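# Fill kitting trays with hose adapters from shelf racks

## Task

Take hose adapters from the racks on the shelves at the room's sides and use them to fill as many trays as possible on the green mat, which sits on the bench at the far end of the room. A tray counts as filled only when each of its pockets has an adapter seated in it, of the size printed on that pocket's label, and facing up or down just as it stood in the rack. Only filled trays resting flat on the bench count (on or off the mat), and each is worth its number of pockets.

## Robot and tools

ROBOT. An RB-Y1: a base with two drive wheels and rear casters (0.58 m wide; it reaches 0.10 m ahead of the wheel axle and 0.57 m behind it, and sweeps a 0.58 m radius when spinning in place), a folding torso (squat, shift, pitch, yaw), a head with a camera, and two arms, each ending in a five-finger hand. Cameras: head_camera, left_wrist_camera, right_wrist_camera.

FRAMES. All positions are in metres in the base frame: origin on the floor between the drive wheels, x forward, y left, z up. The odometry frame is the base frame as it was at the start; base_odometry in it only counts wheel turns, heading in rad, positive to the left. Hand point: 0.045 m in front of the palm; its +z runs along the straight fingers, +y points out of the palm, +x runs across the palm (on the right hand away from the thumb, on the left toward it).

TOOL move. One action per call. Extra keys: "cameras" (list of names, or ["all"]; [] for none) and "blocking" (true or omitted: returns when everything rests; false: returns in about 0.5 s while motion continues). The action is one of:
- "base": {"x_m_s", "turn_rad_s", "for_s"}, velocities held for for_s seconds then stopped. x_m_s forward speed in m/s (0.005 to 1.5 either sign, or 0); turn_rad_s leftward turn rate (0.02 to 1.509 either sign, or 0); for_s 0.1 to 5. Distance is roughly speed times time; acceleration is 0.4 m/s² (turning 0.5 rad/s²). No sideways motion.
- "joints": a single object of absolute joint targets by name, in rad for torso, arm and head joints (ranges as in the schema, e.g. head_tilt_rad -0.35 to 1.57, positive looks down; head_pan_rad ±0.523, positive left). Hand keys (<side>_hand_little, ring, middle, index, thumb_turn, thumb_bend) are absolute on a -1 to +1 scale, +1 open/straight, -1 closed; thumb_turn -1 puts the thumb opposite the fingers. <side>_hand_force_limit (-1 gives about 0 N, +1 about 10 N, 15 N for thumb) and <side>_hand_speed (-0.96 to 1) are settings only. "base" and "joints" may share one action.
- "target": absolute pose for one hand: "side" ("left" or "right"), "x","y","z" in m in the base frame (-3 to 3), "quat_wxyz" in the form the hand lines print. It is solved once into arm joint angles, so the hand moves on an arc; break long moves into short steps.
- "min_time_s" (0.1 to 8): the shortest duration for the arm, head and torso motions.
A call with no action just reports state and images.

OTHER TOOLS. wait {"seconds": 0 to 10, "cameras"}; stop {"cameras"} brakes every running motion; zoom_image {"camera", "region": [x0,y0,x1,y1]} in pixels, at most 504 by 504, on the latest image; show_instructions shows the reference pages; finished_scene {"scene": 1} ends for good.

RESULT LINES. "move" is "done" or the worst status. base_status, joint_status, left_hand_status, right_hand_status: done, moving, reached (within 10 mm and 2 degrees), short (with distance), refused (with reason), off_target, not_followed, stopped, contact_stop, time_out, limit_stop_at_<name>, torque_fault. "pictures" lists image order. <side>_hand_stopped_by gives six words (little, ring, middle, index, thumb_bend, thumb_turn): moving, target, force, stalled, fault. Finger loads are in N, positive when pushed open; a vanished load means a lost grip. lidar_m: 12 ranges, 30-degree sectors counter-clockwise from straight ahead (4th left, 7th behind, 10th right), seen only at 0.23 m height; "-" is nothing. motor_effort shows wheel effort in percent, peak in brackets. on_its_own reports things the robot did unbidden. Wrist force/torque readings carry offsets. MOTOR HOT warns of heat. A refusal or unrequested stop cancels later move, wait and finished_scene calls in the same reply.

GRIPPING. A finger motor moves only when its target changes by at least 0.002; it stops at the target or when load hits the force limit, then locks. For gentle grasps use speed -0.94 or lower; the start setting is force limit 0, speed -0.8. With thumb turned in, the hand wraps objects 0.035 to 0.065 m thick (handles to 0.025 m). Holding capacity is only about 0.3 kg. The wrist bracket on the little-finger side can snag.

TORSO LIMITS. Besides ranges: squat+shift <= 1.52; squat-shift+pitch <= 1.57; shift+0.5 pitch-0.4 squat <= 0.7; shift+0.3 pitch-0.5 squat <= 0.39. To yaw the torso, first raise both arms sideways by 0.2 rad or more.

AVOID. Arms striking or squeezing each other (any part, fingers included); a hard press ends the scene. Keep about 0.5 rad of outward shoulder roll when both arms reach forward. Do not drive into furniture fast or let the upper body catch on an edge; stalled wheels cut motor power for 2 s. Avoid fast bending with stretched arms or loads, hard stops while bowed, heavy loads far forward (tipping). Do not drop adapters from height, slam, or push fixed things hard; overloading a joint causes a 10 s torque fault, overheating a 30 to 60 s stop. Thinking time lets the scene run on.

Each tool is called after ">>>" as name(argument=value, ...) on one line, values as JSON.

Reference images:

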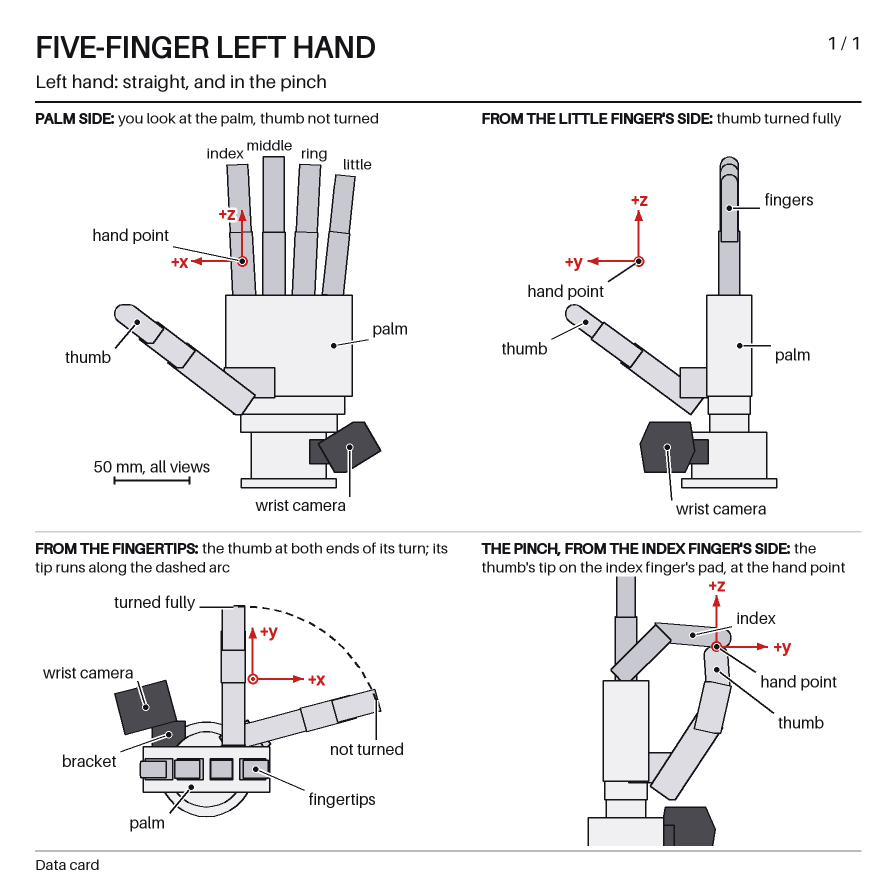

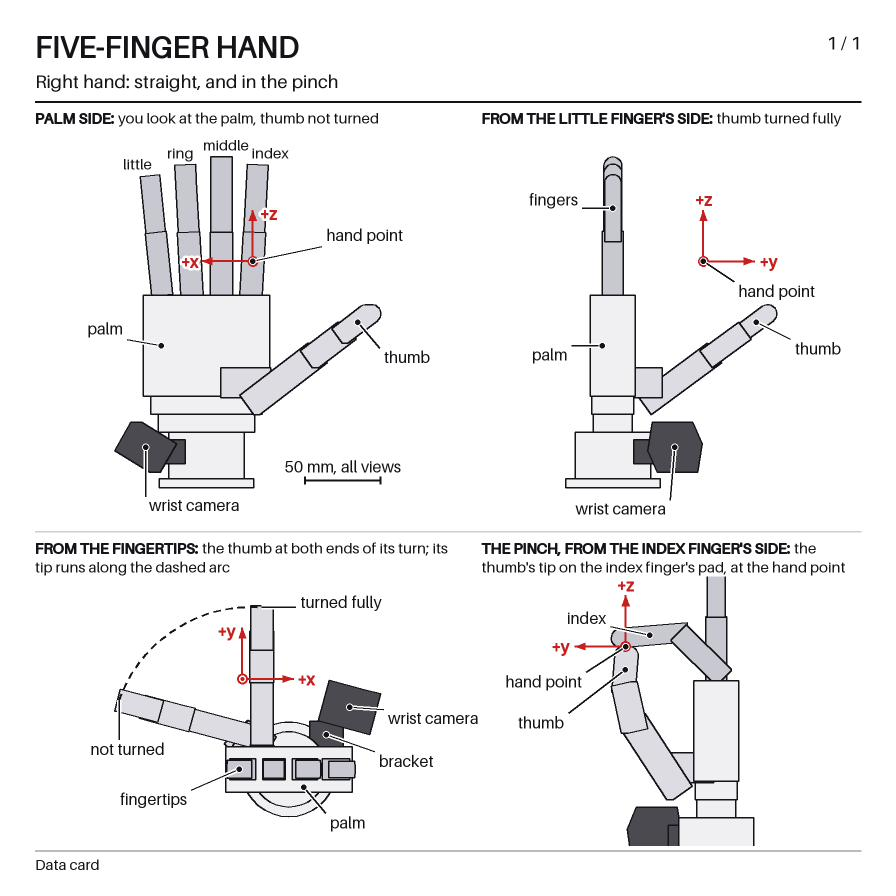

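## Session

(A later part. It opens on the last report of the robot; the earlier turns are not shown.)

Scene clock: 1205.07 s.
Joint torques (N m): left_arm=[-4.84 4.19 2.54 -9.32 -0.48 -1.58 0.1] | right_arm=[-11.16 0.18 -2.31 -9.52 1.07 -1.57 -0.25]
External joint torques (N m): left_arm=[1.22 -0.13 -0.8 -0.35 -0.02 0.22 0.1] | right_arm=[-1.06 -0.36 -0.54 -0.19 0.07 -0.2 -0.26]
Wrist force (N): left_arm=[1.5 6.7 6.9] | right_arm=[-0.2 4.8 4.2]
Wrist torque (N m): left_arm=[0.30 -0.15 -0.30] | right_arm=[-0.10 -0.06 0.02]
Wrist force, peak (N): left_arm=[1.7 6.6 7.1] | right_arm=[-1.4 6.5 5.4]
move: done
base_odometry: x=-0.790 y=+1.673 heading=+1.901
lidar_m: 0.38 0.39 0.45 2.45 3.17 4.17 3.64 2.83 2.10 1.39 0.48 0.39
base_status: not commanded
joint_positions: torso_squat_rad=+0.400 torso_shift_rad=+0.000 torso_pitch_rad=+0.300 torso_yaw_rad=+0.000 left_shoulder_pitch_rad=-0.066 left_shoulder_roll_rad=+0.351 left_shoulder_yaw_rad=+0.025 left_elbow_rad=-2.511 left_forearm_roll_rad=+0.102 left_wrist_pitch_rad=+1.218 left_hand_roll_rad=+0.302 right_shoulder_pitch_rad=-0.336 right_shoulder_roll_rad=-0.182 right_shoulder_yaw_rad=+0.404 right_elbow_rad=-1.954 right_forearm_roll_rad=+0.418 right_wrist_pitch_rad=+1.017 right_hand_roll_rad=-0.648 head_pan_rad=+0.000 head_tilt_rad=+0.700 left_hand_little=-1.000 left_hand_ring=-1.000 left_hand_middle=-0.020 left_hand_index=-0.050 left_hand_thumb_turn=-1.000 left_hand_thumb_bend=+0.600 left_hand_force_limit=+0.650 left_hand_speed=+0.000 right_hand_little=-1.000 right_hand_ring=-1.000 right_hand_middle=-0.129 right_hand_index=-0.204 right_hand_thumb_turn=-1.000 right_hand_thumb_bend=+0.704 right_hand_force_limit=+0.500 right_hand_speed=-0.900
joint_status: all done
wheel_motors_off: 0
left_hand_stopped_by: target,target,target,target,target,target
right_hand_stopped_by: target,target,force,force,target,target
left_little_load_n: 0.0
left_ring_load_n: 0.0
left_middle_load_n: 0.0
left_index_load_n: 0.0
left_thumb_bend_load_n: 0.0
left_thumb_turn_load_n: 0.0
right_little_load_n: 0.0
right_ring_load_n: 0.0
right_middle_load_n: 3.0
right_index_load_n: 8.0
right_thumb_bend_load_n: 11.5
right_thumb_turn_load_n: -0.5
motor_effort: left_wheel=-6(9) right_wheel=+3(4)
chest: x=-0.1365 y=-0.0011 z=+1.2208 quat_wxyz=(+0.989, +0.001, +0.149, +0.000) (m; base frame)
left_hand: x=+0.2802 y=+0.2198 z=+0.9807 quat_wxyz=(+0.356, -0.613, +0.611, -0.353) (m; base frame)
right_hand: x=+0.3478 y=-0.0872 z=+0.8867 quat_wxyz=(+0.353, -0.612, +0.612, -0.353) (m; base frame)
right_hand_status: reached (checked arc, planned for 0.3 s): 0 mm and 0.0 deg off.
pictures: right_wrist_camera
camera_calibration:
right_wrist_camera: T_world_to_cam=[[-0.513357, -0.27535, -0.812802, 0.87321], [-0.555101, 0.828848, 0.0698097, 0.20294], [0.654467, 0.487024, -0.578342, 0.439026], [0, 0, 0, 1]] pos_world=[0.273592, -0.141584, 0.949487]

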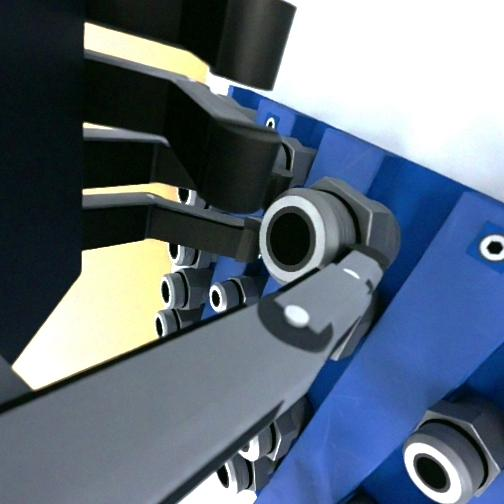

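>>> move(target={"side":"right","x":0.3480,"y":-0.0872,"z":0.955,"quat_wxyz":[0.3536,-0.6124,0.6124,-0.3536]})

>>> move(joints={"right_shoulder_pitch_rad":-0.073,"right_shoulder_roll_rad":-0.509,"right_shoulder_yaw_rad":0.052,"right_elbow_rad":-2.513,"right_forearm_roll_rad":-0.069,"right_wrist_pitch_rad":1.21,"right_hand_roll_rad":-0.483})

>>> move(target={"side":"left","x":0.2885,"y":0.0897,"z":0.93,"quat_wxyz":[0.3536,-0.6124,0.6124,-0.3536]})

>>> move(target={"side":"left","x":0.2885,"y":0.0897,"z":0.86,"quat_wxyz":[0.3536,-0.6124,0.6124,-0.3536]}, cameras=["left_wrist_camera"])

Scene clock: 1206.23 s.
Joint torques (N m): left_arm=[-5.04 3.75 2.53 -8.72 -0.44 -1.51 0.09] | right_arm=[-11.46 0.54 -2.3 -8.38 0.93 -1.75 -0.25]
External joint torques (N m): left_arm=[1.02 -0.58 -0.8 0.26 0.02 0.29 0.1] | right_arm=[-0.62 0.18 -0.51 0.28 -0.01 -0.26 -0.26]
Wrist force (N): left_arm=[1.4 6.8 6.9] | right_arm=[-1.2 5.1 5.1]
Wrist torque (N m): left_arm=[0.32 -0.14 -0.29] | right_arm=[-0.06 0.03 -0.03]
Wrist force, peak (N): left_arm=[1.7 6.8 6.9] | right_arm=[0.2 7.1 4.6]
move: done
base_odometry: x=-0.790 y=+1.673 heading=+1.901
lidar_m: 0.37 0.38 0.45 2.45 3.18 4.16 3.65 2.84 2.09 1.39 0.48 0.39
base_status: not commanded
joint_positions: torso_squat_rad=+0.400 torso_shift_rad=+0.000 torso_pitch_rad=+0.300 torso_yaw_rad=+0.000 left_shoulder_pitch_rad=-0.066 left_shoulder_roll_rad=+0.351 left_shoulder_yaw_rad=+0.025 left_elbow_rad=-2.511 left_forearm_roll_rad=+0.102 left_wrist_pitch_rad=+1.218 left_hand_roll_rad=+0.302 right_shoulder_pitch_rad=-0.419 right_shoulder_roll_rad=-0.169 right_shoulder_yaw_rad=+0.363 right_elbow_rad=-2.137 right_forearm_roll_rad=+0.338 right_wrist_pitch_rad=+1.252 right_hand_roll_rad=-0.525 head_pan_rad=+0.000 head_tilt_rad=+0.700 left_hand_little=-1.000 left_hand_ring=-1.000 left_hand_middle=-0.020 left_hand_index=-0.050 left_hand_thumb_turn=-1.000 left_hand_thumb_bend=+0.600 left_hand_force_limit=+0.650 left_hand_speed=+0.000 right_hand_little=-1.000 right_hand_ring=-1.000 right_hand_middle=-0.129 right_hand_index=-0.204 right_hand_thumb_turn=-1.000 right_hand_thumb_bend=+0.704 right_hand_force_limit=+0.500 right_hand_speed=-0.900
joint_status: all done
wheel_motors_off: 0
left_hand_stopped_by: target,target,target,target,target,target
right_hand_stopped_by: target,target,force,force,target,target
left_little_load_n: 0.0
left_ring_load_n: 0.0
left_middle_load_n: 0.0
left_index_load_n: 0.0
left_thumb_bend_load_n: 0.0
left_thumb_turn_load_n: 0.0
right_little_load_n: 0.0
right_ring_load_n: 0.0
right_middle_load_n: 3.0
right_index_load_n: 8.0
right_thumb_bend_load_n: 11.5
right_thumb_turn_load_n: -0.5
motor_effort: left_wheel=-5(8) right_wheel=+3(5)
chest: x=-0.1365 y=-0.0011 z=+1.2208 quat_wxyz=(+0.989, +0.001, +0.149, +0.000) (m; base frame)
left_hand: x=+0.2802 y=+0.2198 z=+0.9807 quat_wxyz=(+0.356, -0.613, +0.611, -0.353) (m; base frame)
right_hand: x=+0.3477 y=-0.0867 z=+0.9543 quat_wxyz=(+0.355, -0.612, +0.611, -0.354) (m; base frame)
right_hand_status: reached (checked arc, planned for 0.5 s): 1 mm and 0.2 deg off.
pictures: none

Scene clock: 1207.30 s.
Joint torques (N m): left_arm=[-5.03 4.11 3.03 -9.27 -0.48 -1.61 0.18] | right_arm=[-6.89 -6.49 -4.36 -7.93 1.11 -1.86 -0.06]
External joint torques (N m): left_arm=[1.03 -0.21 -0.3 -0.3 -0.02 0.19 0.18] | right_arm=[-1.42 -0.8 -0.12 -0.09 0.24 -0.34 -0.07]
Wrist force (N): left_arm=[1.6 6.8 7.0] | right_arm=[-0.6 5.0 4.7]
Wrist torque (N m): left_arm=[0.31 -0.16 -0.30] | right_arm=[-0.11 -0.04 -0.04]
Wrist force, peak (N): left_arm=[1.6 6.8 7.0] | right_arm=[0.5 6.1 5.2]
move: done
base_odometry: x=-0.790 y=+1.673 heading=+1.901
lidar_m: 0.38 0.40 0.46 2.45 3.18 4.17 3.65 2.84 2.10 1.39 0.48 0.40
base_status: not commanded
joint_positions: torso_squat_rad=+0.400 torso_shift_rad=+0.000 torso_pitch_rad=+0.300 torso_yaw_rad=+0.000 left_shoulder_pitch_rad=-0.066 left_shoulder_roll_rad=+0.351 left_shoulder_yaw_rad=+0.025 left_elbow_rad=-2.511 left_forearm_roll_rad=+0.102 left_wrist_pitch_rad=+1.218 left_hand_roll_rad=+0.302 right_shoulder_pitch_rad=-0.073 right_shoulder_roll_rad=-0.509 right_shoulder_yaw_rad=+0.052 right_elbow_rad=-2.513 right_forearm_roll_rad=-0.069 right_wrist_pitch_rad=+1.210 right_hand_roll_rad=-0.483 head_pan_rad=+0.000 head_tilt_rad=+0.700 left_hand_little=-1.000 left_hand_ring=-1.000 left_hand_middle=-0.020 left_hand_index=-0.050 left_hand_thumb_turn=-1.000 left_hand_thumb_bend=+0.600 left_hand_force_limit=+0.650 left_hand_speed=+0.000 right_hand_little=-1.000 right_hand_ring=-1.000 right_hand_middle=-0.129 right_hand_index=-0.204 right_hand_thumb_turn=-1.000 right_hand_thumb_bend=+0.704 right_hand_force_limit=+0.500 right_hand_speed=-0.900
joint_status: all done
wheel_motors_off: 0
left_hand_stopped_by: target,target,target,target,target,target
right_hand_stopped_by: target,target,force,force,target,target
left_little_load_n: 0.0
left_ring_load_n: 0.0
left_middle_load_n: 0.0
left_index_load_n: 0.0
left_thumb_bend_load_n: 0.5
left_thumb_turn_load_n: 0.0
right_little_load_n: 0.0
right_ring_load_n: 0.0
right_middle_load_n: 3.5
right_index_load_n: 8.0
right_thumb_bend_load_n: 11.5
right_thumb_turn_load_n: -0.5
motor_effort: left_wheel=-6(10) right_wheel=+4(5)
chest: x=-0.1365 y=-0.0012 z=+1.2208 quat_wxyz=(+0.989, +0.001, +0.149, +0.000) (m; base frame)
left_hand: x=+0.2802 y=+0.2197 z=+0.9807 quat_wxyz=(+0.356, -0.613, +0.611, -0.353) (m; base frame)
right_hand: x=+0.2799 y=-0.2193 z=+0.9799 quat_wxyz=(+0.353, -0.611, +0.613, -0.355) (m; base frame)
pictures: none

Scene clock: 1208.43 s.
Joint torques (N m): left_arm=[-6.38 -1.14 -0.68 -9.63 -0.43 -1.48 0.08] | right_arm=[-6.83 -5.92 -4.29 -7.92 0.85 -1.85 0.03]
External joint torques (N m): left_arm=[0.81 1.92 -0.2 0.47 0.1 0.27 0.09] | right_arm=[-1.36 -0.23 -0.06 -0.07 -0.02 -0.34 0.03]
Wrist force (N): left_arm=[1.8 6.8 6.9] | right_arm=[-0.7 5.2 4.8]
Wrist torque (N m): left_arm=[0.31 -0.20 -0.28] | right_arm=[-0.07 -0.01 0.00]
Wrist force, peak (N): left_arm=[2.4 7.1 7.4] | right_arm=[-0.8 5.5 5.5]
move: done
base_odometry: x=-0.790 y=+1.673 heading=+1.901
lidar_m: 0.37 0.39 0.45 2.46 3.17 4.17 3.65 2.85 2.09 1.39 0.48 0.38
base_status: not commanded
joint_positions: torso_squat_rad=+0.400 torso_shift_rad=+0.000 torso_pitch_rad=+0.300 torso_yaw_rad=+0.000 left_shoulder_pitch_rad=-0.104 left_shoulder_roll_rad=+0.027 left_shoulder_yaw_rad=-0.391 left_elbow_rad=-2.282 left_forearm_roll_rad=-0.444 left_wrist_pitch_rad=+1.104 left_hand_roll_rad=+0.378 right_shoulder_pitch_rad=-0.073 right_shoulder_roll_rad=-0.509 right_shoulder_yaw_rad=+0.052 right_elbow_rad=-2.513 right_forearm_roll_rad=-0.069 right_wrist_pitch_rad=+1.210 right_hand_roll_rad=-0.483 head_pan_rad=+0.000 head_tilt_rad=+0.700 left_hand_little=-1.000 left_hand_ring=-1.000 left_hand_middle=-0.020 left_hand_index=-0.050 left_hand_thumb_turn=-1.000 left_hand_thumb_bend=+0.600 left_hand_force_limit=+0.650 left_hand_speed=+0.000 right_hand_little=-1.000 right_hand_ring=-1.000 right_hand_middle=-0.129 right_hand_index=-0.204 right_hand_thumb_turn=-1.000 right_hand_thumb_bend=+0.704 right_hand_force_limit=+0.500 right_hand_speed=-0.900
joint_status: all done
wheel_motors_off: 0
left_hand_stopped_by: target,target,target,target,target,target
right_hand_stopped_by: target,target,force,force,target,target
left_little_load_n: 0.0
left_ring_load_n: 0.0
left_middle_load_n: 0.0
left_index_load_n: 0.0
left_thumb_bend_load_n: 0.0
left_thumb_turn_load_n: 0.0
right_little_load_n: 0.0
right_ring_load_n: 0.0
right_middle_load_n: 3.0
right_index_load_n: 8.0
right_thumb_bend_load_n: 11.5
right_thumb_turn_load_n: -1.0
motor_effort: left_wheel=-7(10) right_wheel=+4(5)
chest: x=-0.1365 y=-0.0012 z=+1.2208 quat_wxyz=(+0.989, +0.001, +0.149, +0.000) (m; base frame)
left_hand: x=+0.2884 y=+0.0896 z=+0.9303 quat_wxyz=(+0.353, -0.612, +0.613, -0.354) (m; base frame)
left_hand_status: reached (checked arc, planned for 0.7 s): 0 mm and 0.1 deg off.
right_hand: x=+0.2799 y=-0.2193 z=+0.9799 quat_wxyz=(+0.353, -0.611, +0.613, -0.355) (m; base frame)
pictures: none

Scene clock: 1209.33 s.
Joint torques (N m): left_arm=[-5.14 -1.84 -0.96 -10.92 -0.87 -1.19 -0.04] | right_arm=[-7.15 -6.27 -4.17 -7.96 0.99 -1.82 -0.03]
External joint torques (N m): left_arm=[1.45 1.12 -0.47 -0.24 -0.28 0.44 -0.03] | right_arm=[-1.68 -0.59 0.07 -0.11 0.12 -0.31 -0.03]
Wrist force (N): left_arm=[1.8 6.6 6.9] | right_arm=[-1.2 4.8 5.5]
Wrist torque (N m): left_arm=[0.26 -0.21 -0.26] | right_arm=[-0.18 0.04 -0.01]
Wrist force, peak (N): left_arm=[2.1 7.4 7.3] | right_arm=[-0.2 6.2 5.0]
move: done
base_odometry: x=-0.790 y=+1.673 heading=+1.901
lidar_m: 0.37 0.40 0.45 2.46 3.17 4.17 3.63 2.82 2.10 1.40 0.48 0.39
base_status: not commanded
joint_positions: torso_squat_rad=+0.400 torso_shift_rad=+0.000 torso_pitch_rad=+0.300 torso_yaw_rad=+0.000 left_shoulder_pitch_rad=-0.038 left_shoulder_roll_rad=+0.049 left_shoulder_yaw_rad=-0.394 left_elbow_rad=-2.058 left_forearm_roll_rad=-0.521 left_wrist_pitch_rad=+0.839 left_hand_roll_rad=+0.525 right_shoulder_pitch_rad=-0.073 right_shoulder_roll_rad=-0.509 right_shoulder_yaw_rad=+0.052 right_elbow_rad=-2.513 right_forearm_roll_rad=-0.069 right_wrist_pitch_rad=+1.210 right_hand_roll_rad=-0.483 head_pan_rad=+0.000 head_tilt_rad=+0.700 left_hand_little=-1.000 left_hand_ring=-1.000 left_hand_middle=-0.020 left_hand_index=-0.050 left_hand_thumb_turn=-1.000 left_hand_thumb_bend=+0.600 left_hand_force_limit=+0.650 left_hand_speed=+0.000 right_hand_little=-1.000 right_hand_ring=-1.000 right_hand_middle=-0.129 right_hand_index=-0.204 right_hand_thumb_turn=-1.000 right_hand_thumb_bend=+0.704 right_hand_force_limit=+0.500 right_hand_speed=-0.900
joint_status: all done
wheel_motors_off: 0
left_hand_stopped_by: target,target,target,target,target,target
right_hand_stopped_by: target,target,force,force,target,target
left_little_load_n: 0.0
left_ring_load_n: 0.0
left_middle_load_n: 0.0
left_index_load_n: 0.0
left_thumb_bend_load_n: 0.0
left_thumb_turn_load_n: 0.0
right_little_load_n: 0.0
right_ring_load_n: 0.0
right_middle_load_n: 3.0
right_index_load_n: 7.5
right_thumb_bend_load_n: 11.0
right_thumb_turn_load_n: -0.5
motor_effort: left_wheel=-9(9) right_wheel=+4(5)
chest: x=-0.1365 y=-0.0012 z=+1.2208 quat_wxyz=(+0.989, +0.001, +0.149, +0.000) (m; base frame)
left_hand: x=+0.2885 y=+0.0896 z=+0.8602 quat_wxyz=(+0.353, -0.612, +0.612, -0.354) (m; base frame)
left_hand_status: reached (checked arc, planned for 0.5 s): 0 mm and 0.0 deg off.
right_hand: x=+0.2800 y=-0.2193 z=+0.9799 quat_wxyz=(+0.353, -0.612, +0.613, -0.355) (m; base frame)
pictures: left_wrist_camera
camera_calibration:
left_wrist_camera: T_world_to_cam=[[0.490936, -0.22074, 0.842767, -0.843778], [-0.533429, -0.840994, 0.0904624, 0.15132], [0.688793, -0.493967, -0.530623, 0.411757], [0, 0, 0, 1]] pos_world=[0.211344, 0.144398, 0.915907]

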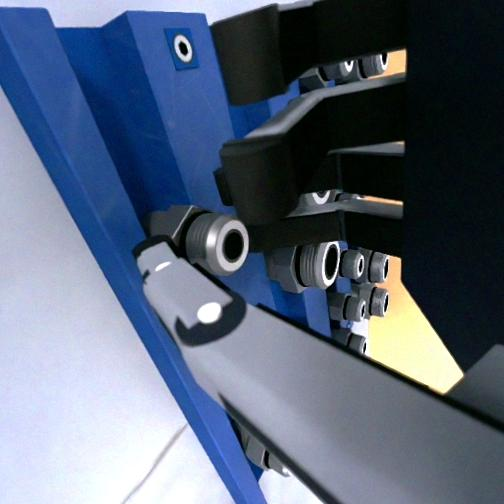

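Ring at (233,244): good. Close.

>>> move(joints={"left_hand_thumb_bend": 0.52, "left_hand_speed": -0.5, "left_hand_force_limit": 0.5})

>>> move(joints={"left_hand_index": -0.6, "left_hand_middle": -0.6, "left_hand_speed": -0.9, "left_hand_force_limit": 0.5})

>>> move(target={"side":"left","x":0.2885,"y":0.0897,"z":0.895,"quat_wxyz":[0.3536,-0.6124,0.6124,-0.3536]}, cameras=["left_wrist_camera","head_camera"])

Scene clock: 1210.13 s.
Joint torques (N m): left_arm=[-5.71 -1.93 -0.75 -10.61 -0.76 -1.27 0] | right_arm=[-6.85 -6.15 -4.25 -8.09 0.89 -1.74 0.04]
External joint torques (N m): left_arm=[0.88 1.02 -0.26 0.07 -0.16 0.37 0.01] | right_arm=[-1.38 -0.46 -0.01 -0.25 0.02 -0.22 0.04]
Wrist force (N): left_arm=[1.8 6.6 6.9] | right_arm=[-0.7 4.8 4.8]
Wrist torque (N m): left_arm=[0.27 -0.19 -0.26] | right_arm=[-0.13 -0.05 0.00]
Wrist force, peak (N): left_arm=[1.6 7.0 7.1] | right_arm=[-0.6 5.4 5.1]
move: done
base_odometry: x=-0.790 y=+1.673 heading=+1.901
lidar_m: 0.37 0.39 0.46 2.45 3.17 4.17 3.64 2.83 2.10 1.40 0.47 0.39
base_status: not commanded
joint_positions: torso_squat_rad=+0.400 torso_shift_rad=+0.000 torso_pitch_rad=+0.300 torso_yaw_rad=+0.000 left_shoulder_pitch_rad=-0.038 left_shoulder_roll_rad=+0.049 left_shoulder_yaw_rad=-0.394 left_elbow_rad=-2.058 left_forearm_roll_rad=-0.521 left_wrist_pitch_rad=+0.839 left_hand_roll_rad=+0.525 right_shoulder_pitch_rad=-0.073 right_shoulder_roll_rad=-0.509 right_shoulder_yaw_rad=+0.052 right_elbow_rad=-2.513 right_forearm_roll_rad=-0.069 right_wrist_pitch_rad=+1.210 right_hand_roll_rad=-0.483 head_pan_rad=+0.000 head_tilt_rad=+0.700 left_hand_little=-1.000 left_hand_ring=-1.000 left_hand_middle=-0.020 left_hand_index=-0.050 left_hand_thumb_turn=-1.000 left_hand_thumb_bend=+0.520 left_hand_force_limit=+0.500 left_hand_speed=-0.500 right_hand_little=-1.000 right_hand_ring=-1.000 right_hand_middle=-0.129 right_hand_index=-0.204 right_hand_thumb_turn=-1.000 right_hand_thumb_bend=+0.704 right_hand_force_limit=+0.500 right_hand_speed=-0.900
joint_status: all done
wheel_motors_off: 0
left_hand_stopped_by: target,target,target,target,target,target
right_hand_stopped_by: target,target,force,force,target,target
left_little_load_n: 0.0
left_ring_load_n: 0.0
left_middle_load_n: 0.0
left_index_load_n: 0.0
left_thumb_bend_load_n: 0.0
left_thumb_turn_load_n: 0.0
right_little_load_n: 0.0
right_ring_load_n: 0.0
right_middle_load_n: 3.0
right_index_load_n: 7.5
right_thumb_bend_load_n: 11.5
right_thumb_turn_load_n: -0.5
motor_effort: left_wheel=-8(9) right_wheel=+4(4)
chest: x=-0.1365 y=-0.0012 z=+1.2208 quat_wxyz=(+0.989, +0.001, +0.149, +0.000) (m; base frame)
left_hand: x=+0.2885 y=+0.0896 z=+0.8602 quat_wxyz=(+0.353, -0.612, +0.612, -0.354) (m; base frame)
right_hand: x=+0.2800 y=-0.2193 z=+0.9799 quat_wxyz=(+0.353, -0.612, +0.613, -0.355) (m; base frame)
pictures: none

Scene clock: 1212.40 s.
Joint torques (N m): left_arm=[-5.55 -2.17 -0.68 -10.47 -0.48 -1.43 0.12] | right_arm=[-6.8 -6.05 -3.98 -7.98 0.94 -1.89 0.06]
External joint torques (N m): left_arm=[1.04 0.79 -0.2 0.21 0.12 0.2 0.13] | right_arm=[-1.33 -0.37 0.26 -0.14 0.06 -0.38 0.06]
Wrist force (N): left_arm=[0.5 4.9 5.9] | right_arm=[-0.7 5.1 4.9]
Wrist torque (N m): left_arm=[0.27 -0.22 -0.22] | right_arm=[-0.10 -0.02 0.00]
Wrist force, peak (N): left_arm=[1.7 6.7 7.0] | right_arm=[-0.3 5.3 6.0]
move: off_target
base_odometry: x=-0.790 y=+1.673 heading=+1.901
lidar_m: 0.37 0.40 0.46 2.45 3.18 4.17 3.64 2.84 2.10 1.40 0.48 0.39
base_status: not commanded
joint_positions: torso_squat_rad=+0.400 torso_shift_rad=+0.000 torso_pitch_rad=+0.300 torso_yaw_rad=+0.000 left_shoulder_pitch_rad=-0.038 left_shoulder_roll_rad=+0.049 left_shoulder_yaw_rad=-0.394 left_elbow_rad=-2.058 left_forearm_roll_rad=-0.521 left_wrist_pitch_rad=+0.839 left_hand_roll_rad=+0.525 right_shoulder_pitch_rad=-0.073 right_shoulder_roll_rad=-0.509 right_shoulder_yaw_rad=+0.052 right_elbow_rad=-2.513 right_forearm_roll_rad=-0.069 right_wrist_pitch_rad=+1.210 right_hand_roll_rad=-0.483 head_pan_rad=+0.000 head_tilt_rad=+0.700 left_hand_little=-1.000 left_hand_ring=-1.000 left_hand_middle=-0.194 left_hand_index=-0.187 left_hand_thumb_turn=-1.000 left_hand_thumb_bend=+0.522 left_hand_force_limit=+0.500 left_hand_speed=-0.900 right_hand_little=-1.000 right_hand_ring=-1.000 right_hand_middle=-0.129 right_hand_index=-0.204 right_hand_thumb_turn=-1.000 right_hand_thumb_bend=+0.704 right_hand_force_limit=+0.500 right_hand_speed=-0.900
joint_status: left_hand_middle off_target (ended at -0.194, target -0.600); left_hand_index off_target (ended at -0.187, target -0.600); the others done
wheel_motors_off: 0
left_hand_stopped_by: target,target,force,force,target,target
right_hand_stopped_by: target,target,force,force,target,target
left_little_load_n: 0.0
left_ring_load_n: 0.0
left_middle_load_n: 7.5
left_index_load_n: 5.0
left_thumb_bend_load_n: 8.5
left_thumb_turn_load_n: 2.0
right_little_load_n: 0.0
right_ring_load_n: 0.0
right_middle_load_n: 3.0
right_index_load_n: 8.0
right_thumb_bend_load_n: 11.5
right_thumb_turn_load_n: -0.5
motor_effort: left_wheel=-7(9) right_wheel=+3(5)
chest: x=-0.1365 y=-0.0012 z=+1.2208 quat_wxyz=(+0.989, +0.001, +0.149, +0.000) (m; base frame)
left_hand: x=+0.2885 y=+0.0896 z=+0.8602 quat_wxyz=(+0.353, -0.612, +0.612, -0.354) (m; base frame)
right_hand: x=+0.2800 y=-0.2193 z=+0.9799 quat_wxyz=(+0.353, -0.612, +0.613, -0.355) (m; base frame)
pictures: none

Scene clock: 1213.13 s.
Joint torques (N m): left_arm=[-6.28 -2.92 -0.88 -11.15 -0.64 -1.69 0.16] | right_arm=[-6.66 -6.28 -4.2 -8.05 0.91 -1.87 -0.08]
External joint torques (N m): left_arm=[0.53 0.05 -0.43 -0.66 -0.05 0.01 0.16] | right_arm=[-1.19 -0.59 0.04 -0.21 0.03 -0.36 -0.08]
Wrist force (N): left_arm=[1.6 7.5 7.3] | right_arm=[-0.5 6.1 4.9]
Wrist torque (N m): left_arm=[0.33 -0.17 -0.46] | right_arm=[0.13 -0.07 0.03]
Wrist force, peak (N): left_arm=[0.3 8.6 8.5] | right_arm=[-0.5 6.1 4.9]
move: done
base_odometry: x=-0.790 y=+1.673 heading=+1.901
lidar_m: 0.37 0.39 0.45 2.45 3.17 4.17 3.65 2.84 2.09 1.40 0.48 0.39
base_status: not commanded
joint_positions: torso_squat_rad=+0.400 torso_shift_rad=+0.000 torso_pitch_rad=+0.300 torso_yaw_rad=+0.000 left_shoulder_pitch_rad=-0.062 left_shoulder_roll_rad=+0.045 left_shoulder_yaw_rad=-0.398 left_elbow_rad=-2.176 left_forearm_roll_rad=-0.479 left_wrist_pitch_rad=+0.967 left_hand_roll_rad=+0.454 right_shoulder_pitch_rad=-0.073 right_shoulder_roll_rad=-0.509 right_shoulder_yaw_rad=+0.052 right_elbow_rad=-2.513 right_forearm_roll_rad=-0.069 right_wrist_pitch_rad=+1.210 right_hand_roll_rad=-0.483 head_pan_rad=+0.000 head_tilt_rad=+0.700 left_hand_little=-1.000 left_hand_ring=-1.000 left_hand_middle=-0.194 left_hand_index=-0.187 left_hand_thumb_turn=-1.000 left_hand_thumb_bend=+0.522 left_hand_force_limit=+0.500 left_hand_speed=-0.900 right_hand_little=-1.000 right_hand_ring=-1.000 right_hand_middle=-0.129 right_hand_index=-0.204 right_hand_thumb_turn=-1.000 right_hand_thumb_bend=+0.704 right_hand_force_limit=+0.500 right_hand_speed=-0.900
joint_status: all done
wheel_motors_off: 0
left_hand_stopped_by: target,target,force,force,target,target
right_hand_stopped_by: target,target,force,force,target,target
left_little_load_n: 0.0
left_ring_load_n: 0.0
left_middle_load_n: 5.0
left_index_load_n: 5.5
left_thumb_bend_load_n: 8.5
left_thumb_turn_load_n: 2.0
right_little_load_n: 0.0
right_ring_load_n: 0.0
right_middle_load_n: 3.0
right_index_load_n: 8.0
right_thumb_bend_load_n: 11.5
right_thumb_turn_load_n: -0.5
motor_effort: left_wheel=-7(9) right_wheel=+4(5)
chest: x=-0.1365 y=-0.0012 z=+1.2208 quat_wxyz=(+0.989, +0.001, +0.149, +0.000) (m; base frame)
left_hand: x=+0.2884 y=+0.0897 z=+0.8949 quat_wxyz=(+0.354, -0.612, +0.612, -0.354) (m; base frame)
left_hand_status: reached (checked arc, planned for 0.4 s): 0 mm and 0.0 deg off.
right_hand: x=+0.2800 y=-0.2193 z=+0.9799 quat_wxyz=(+0.353, -0.612, +0.613, -0.355) (m; base frame)
pictures: head_camera, left_wrist_camera
camera_calibration:
head_camera: T_world_to_cam=[[-0.0229616, -0.999723, 0.00525953, -0.00843373], [-0.852477, 0.0168308, -0.522494, 0.749429], [0.522261, -0.0164809, -0.852627, 1.17459], [0, 0, 0, 1]] pos_world=[0.0252357, -0.00168658, 1.3931]
left_wrist_camera: T_world_to_cam=[[0.490517, -0.22088, 0.842974, -0.873097], [-0.533206, -0.841201, 0.0898511, 0.148632], [0.689264, -0.493552, -0.530397, 0.429984], [0, 0, 0, 1]] pos_world=[0.211148, 0.1444, 0.950706]

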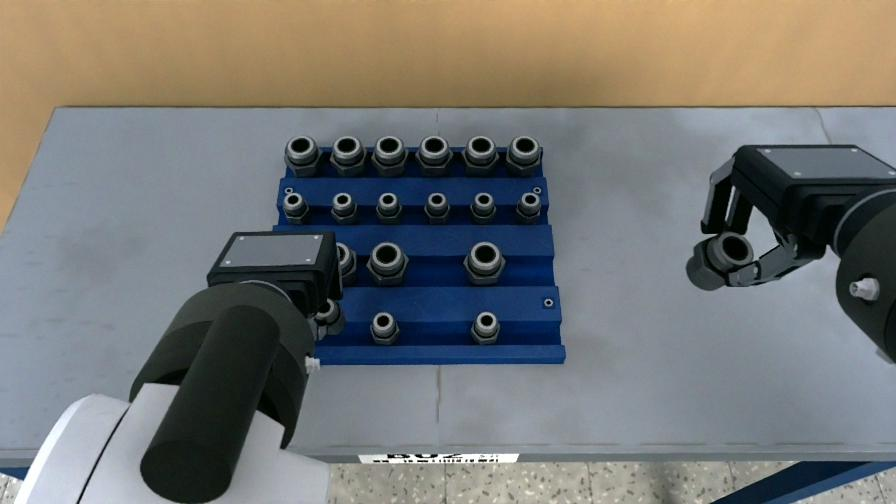

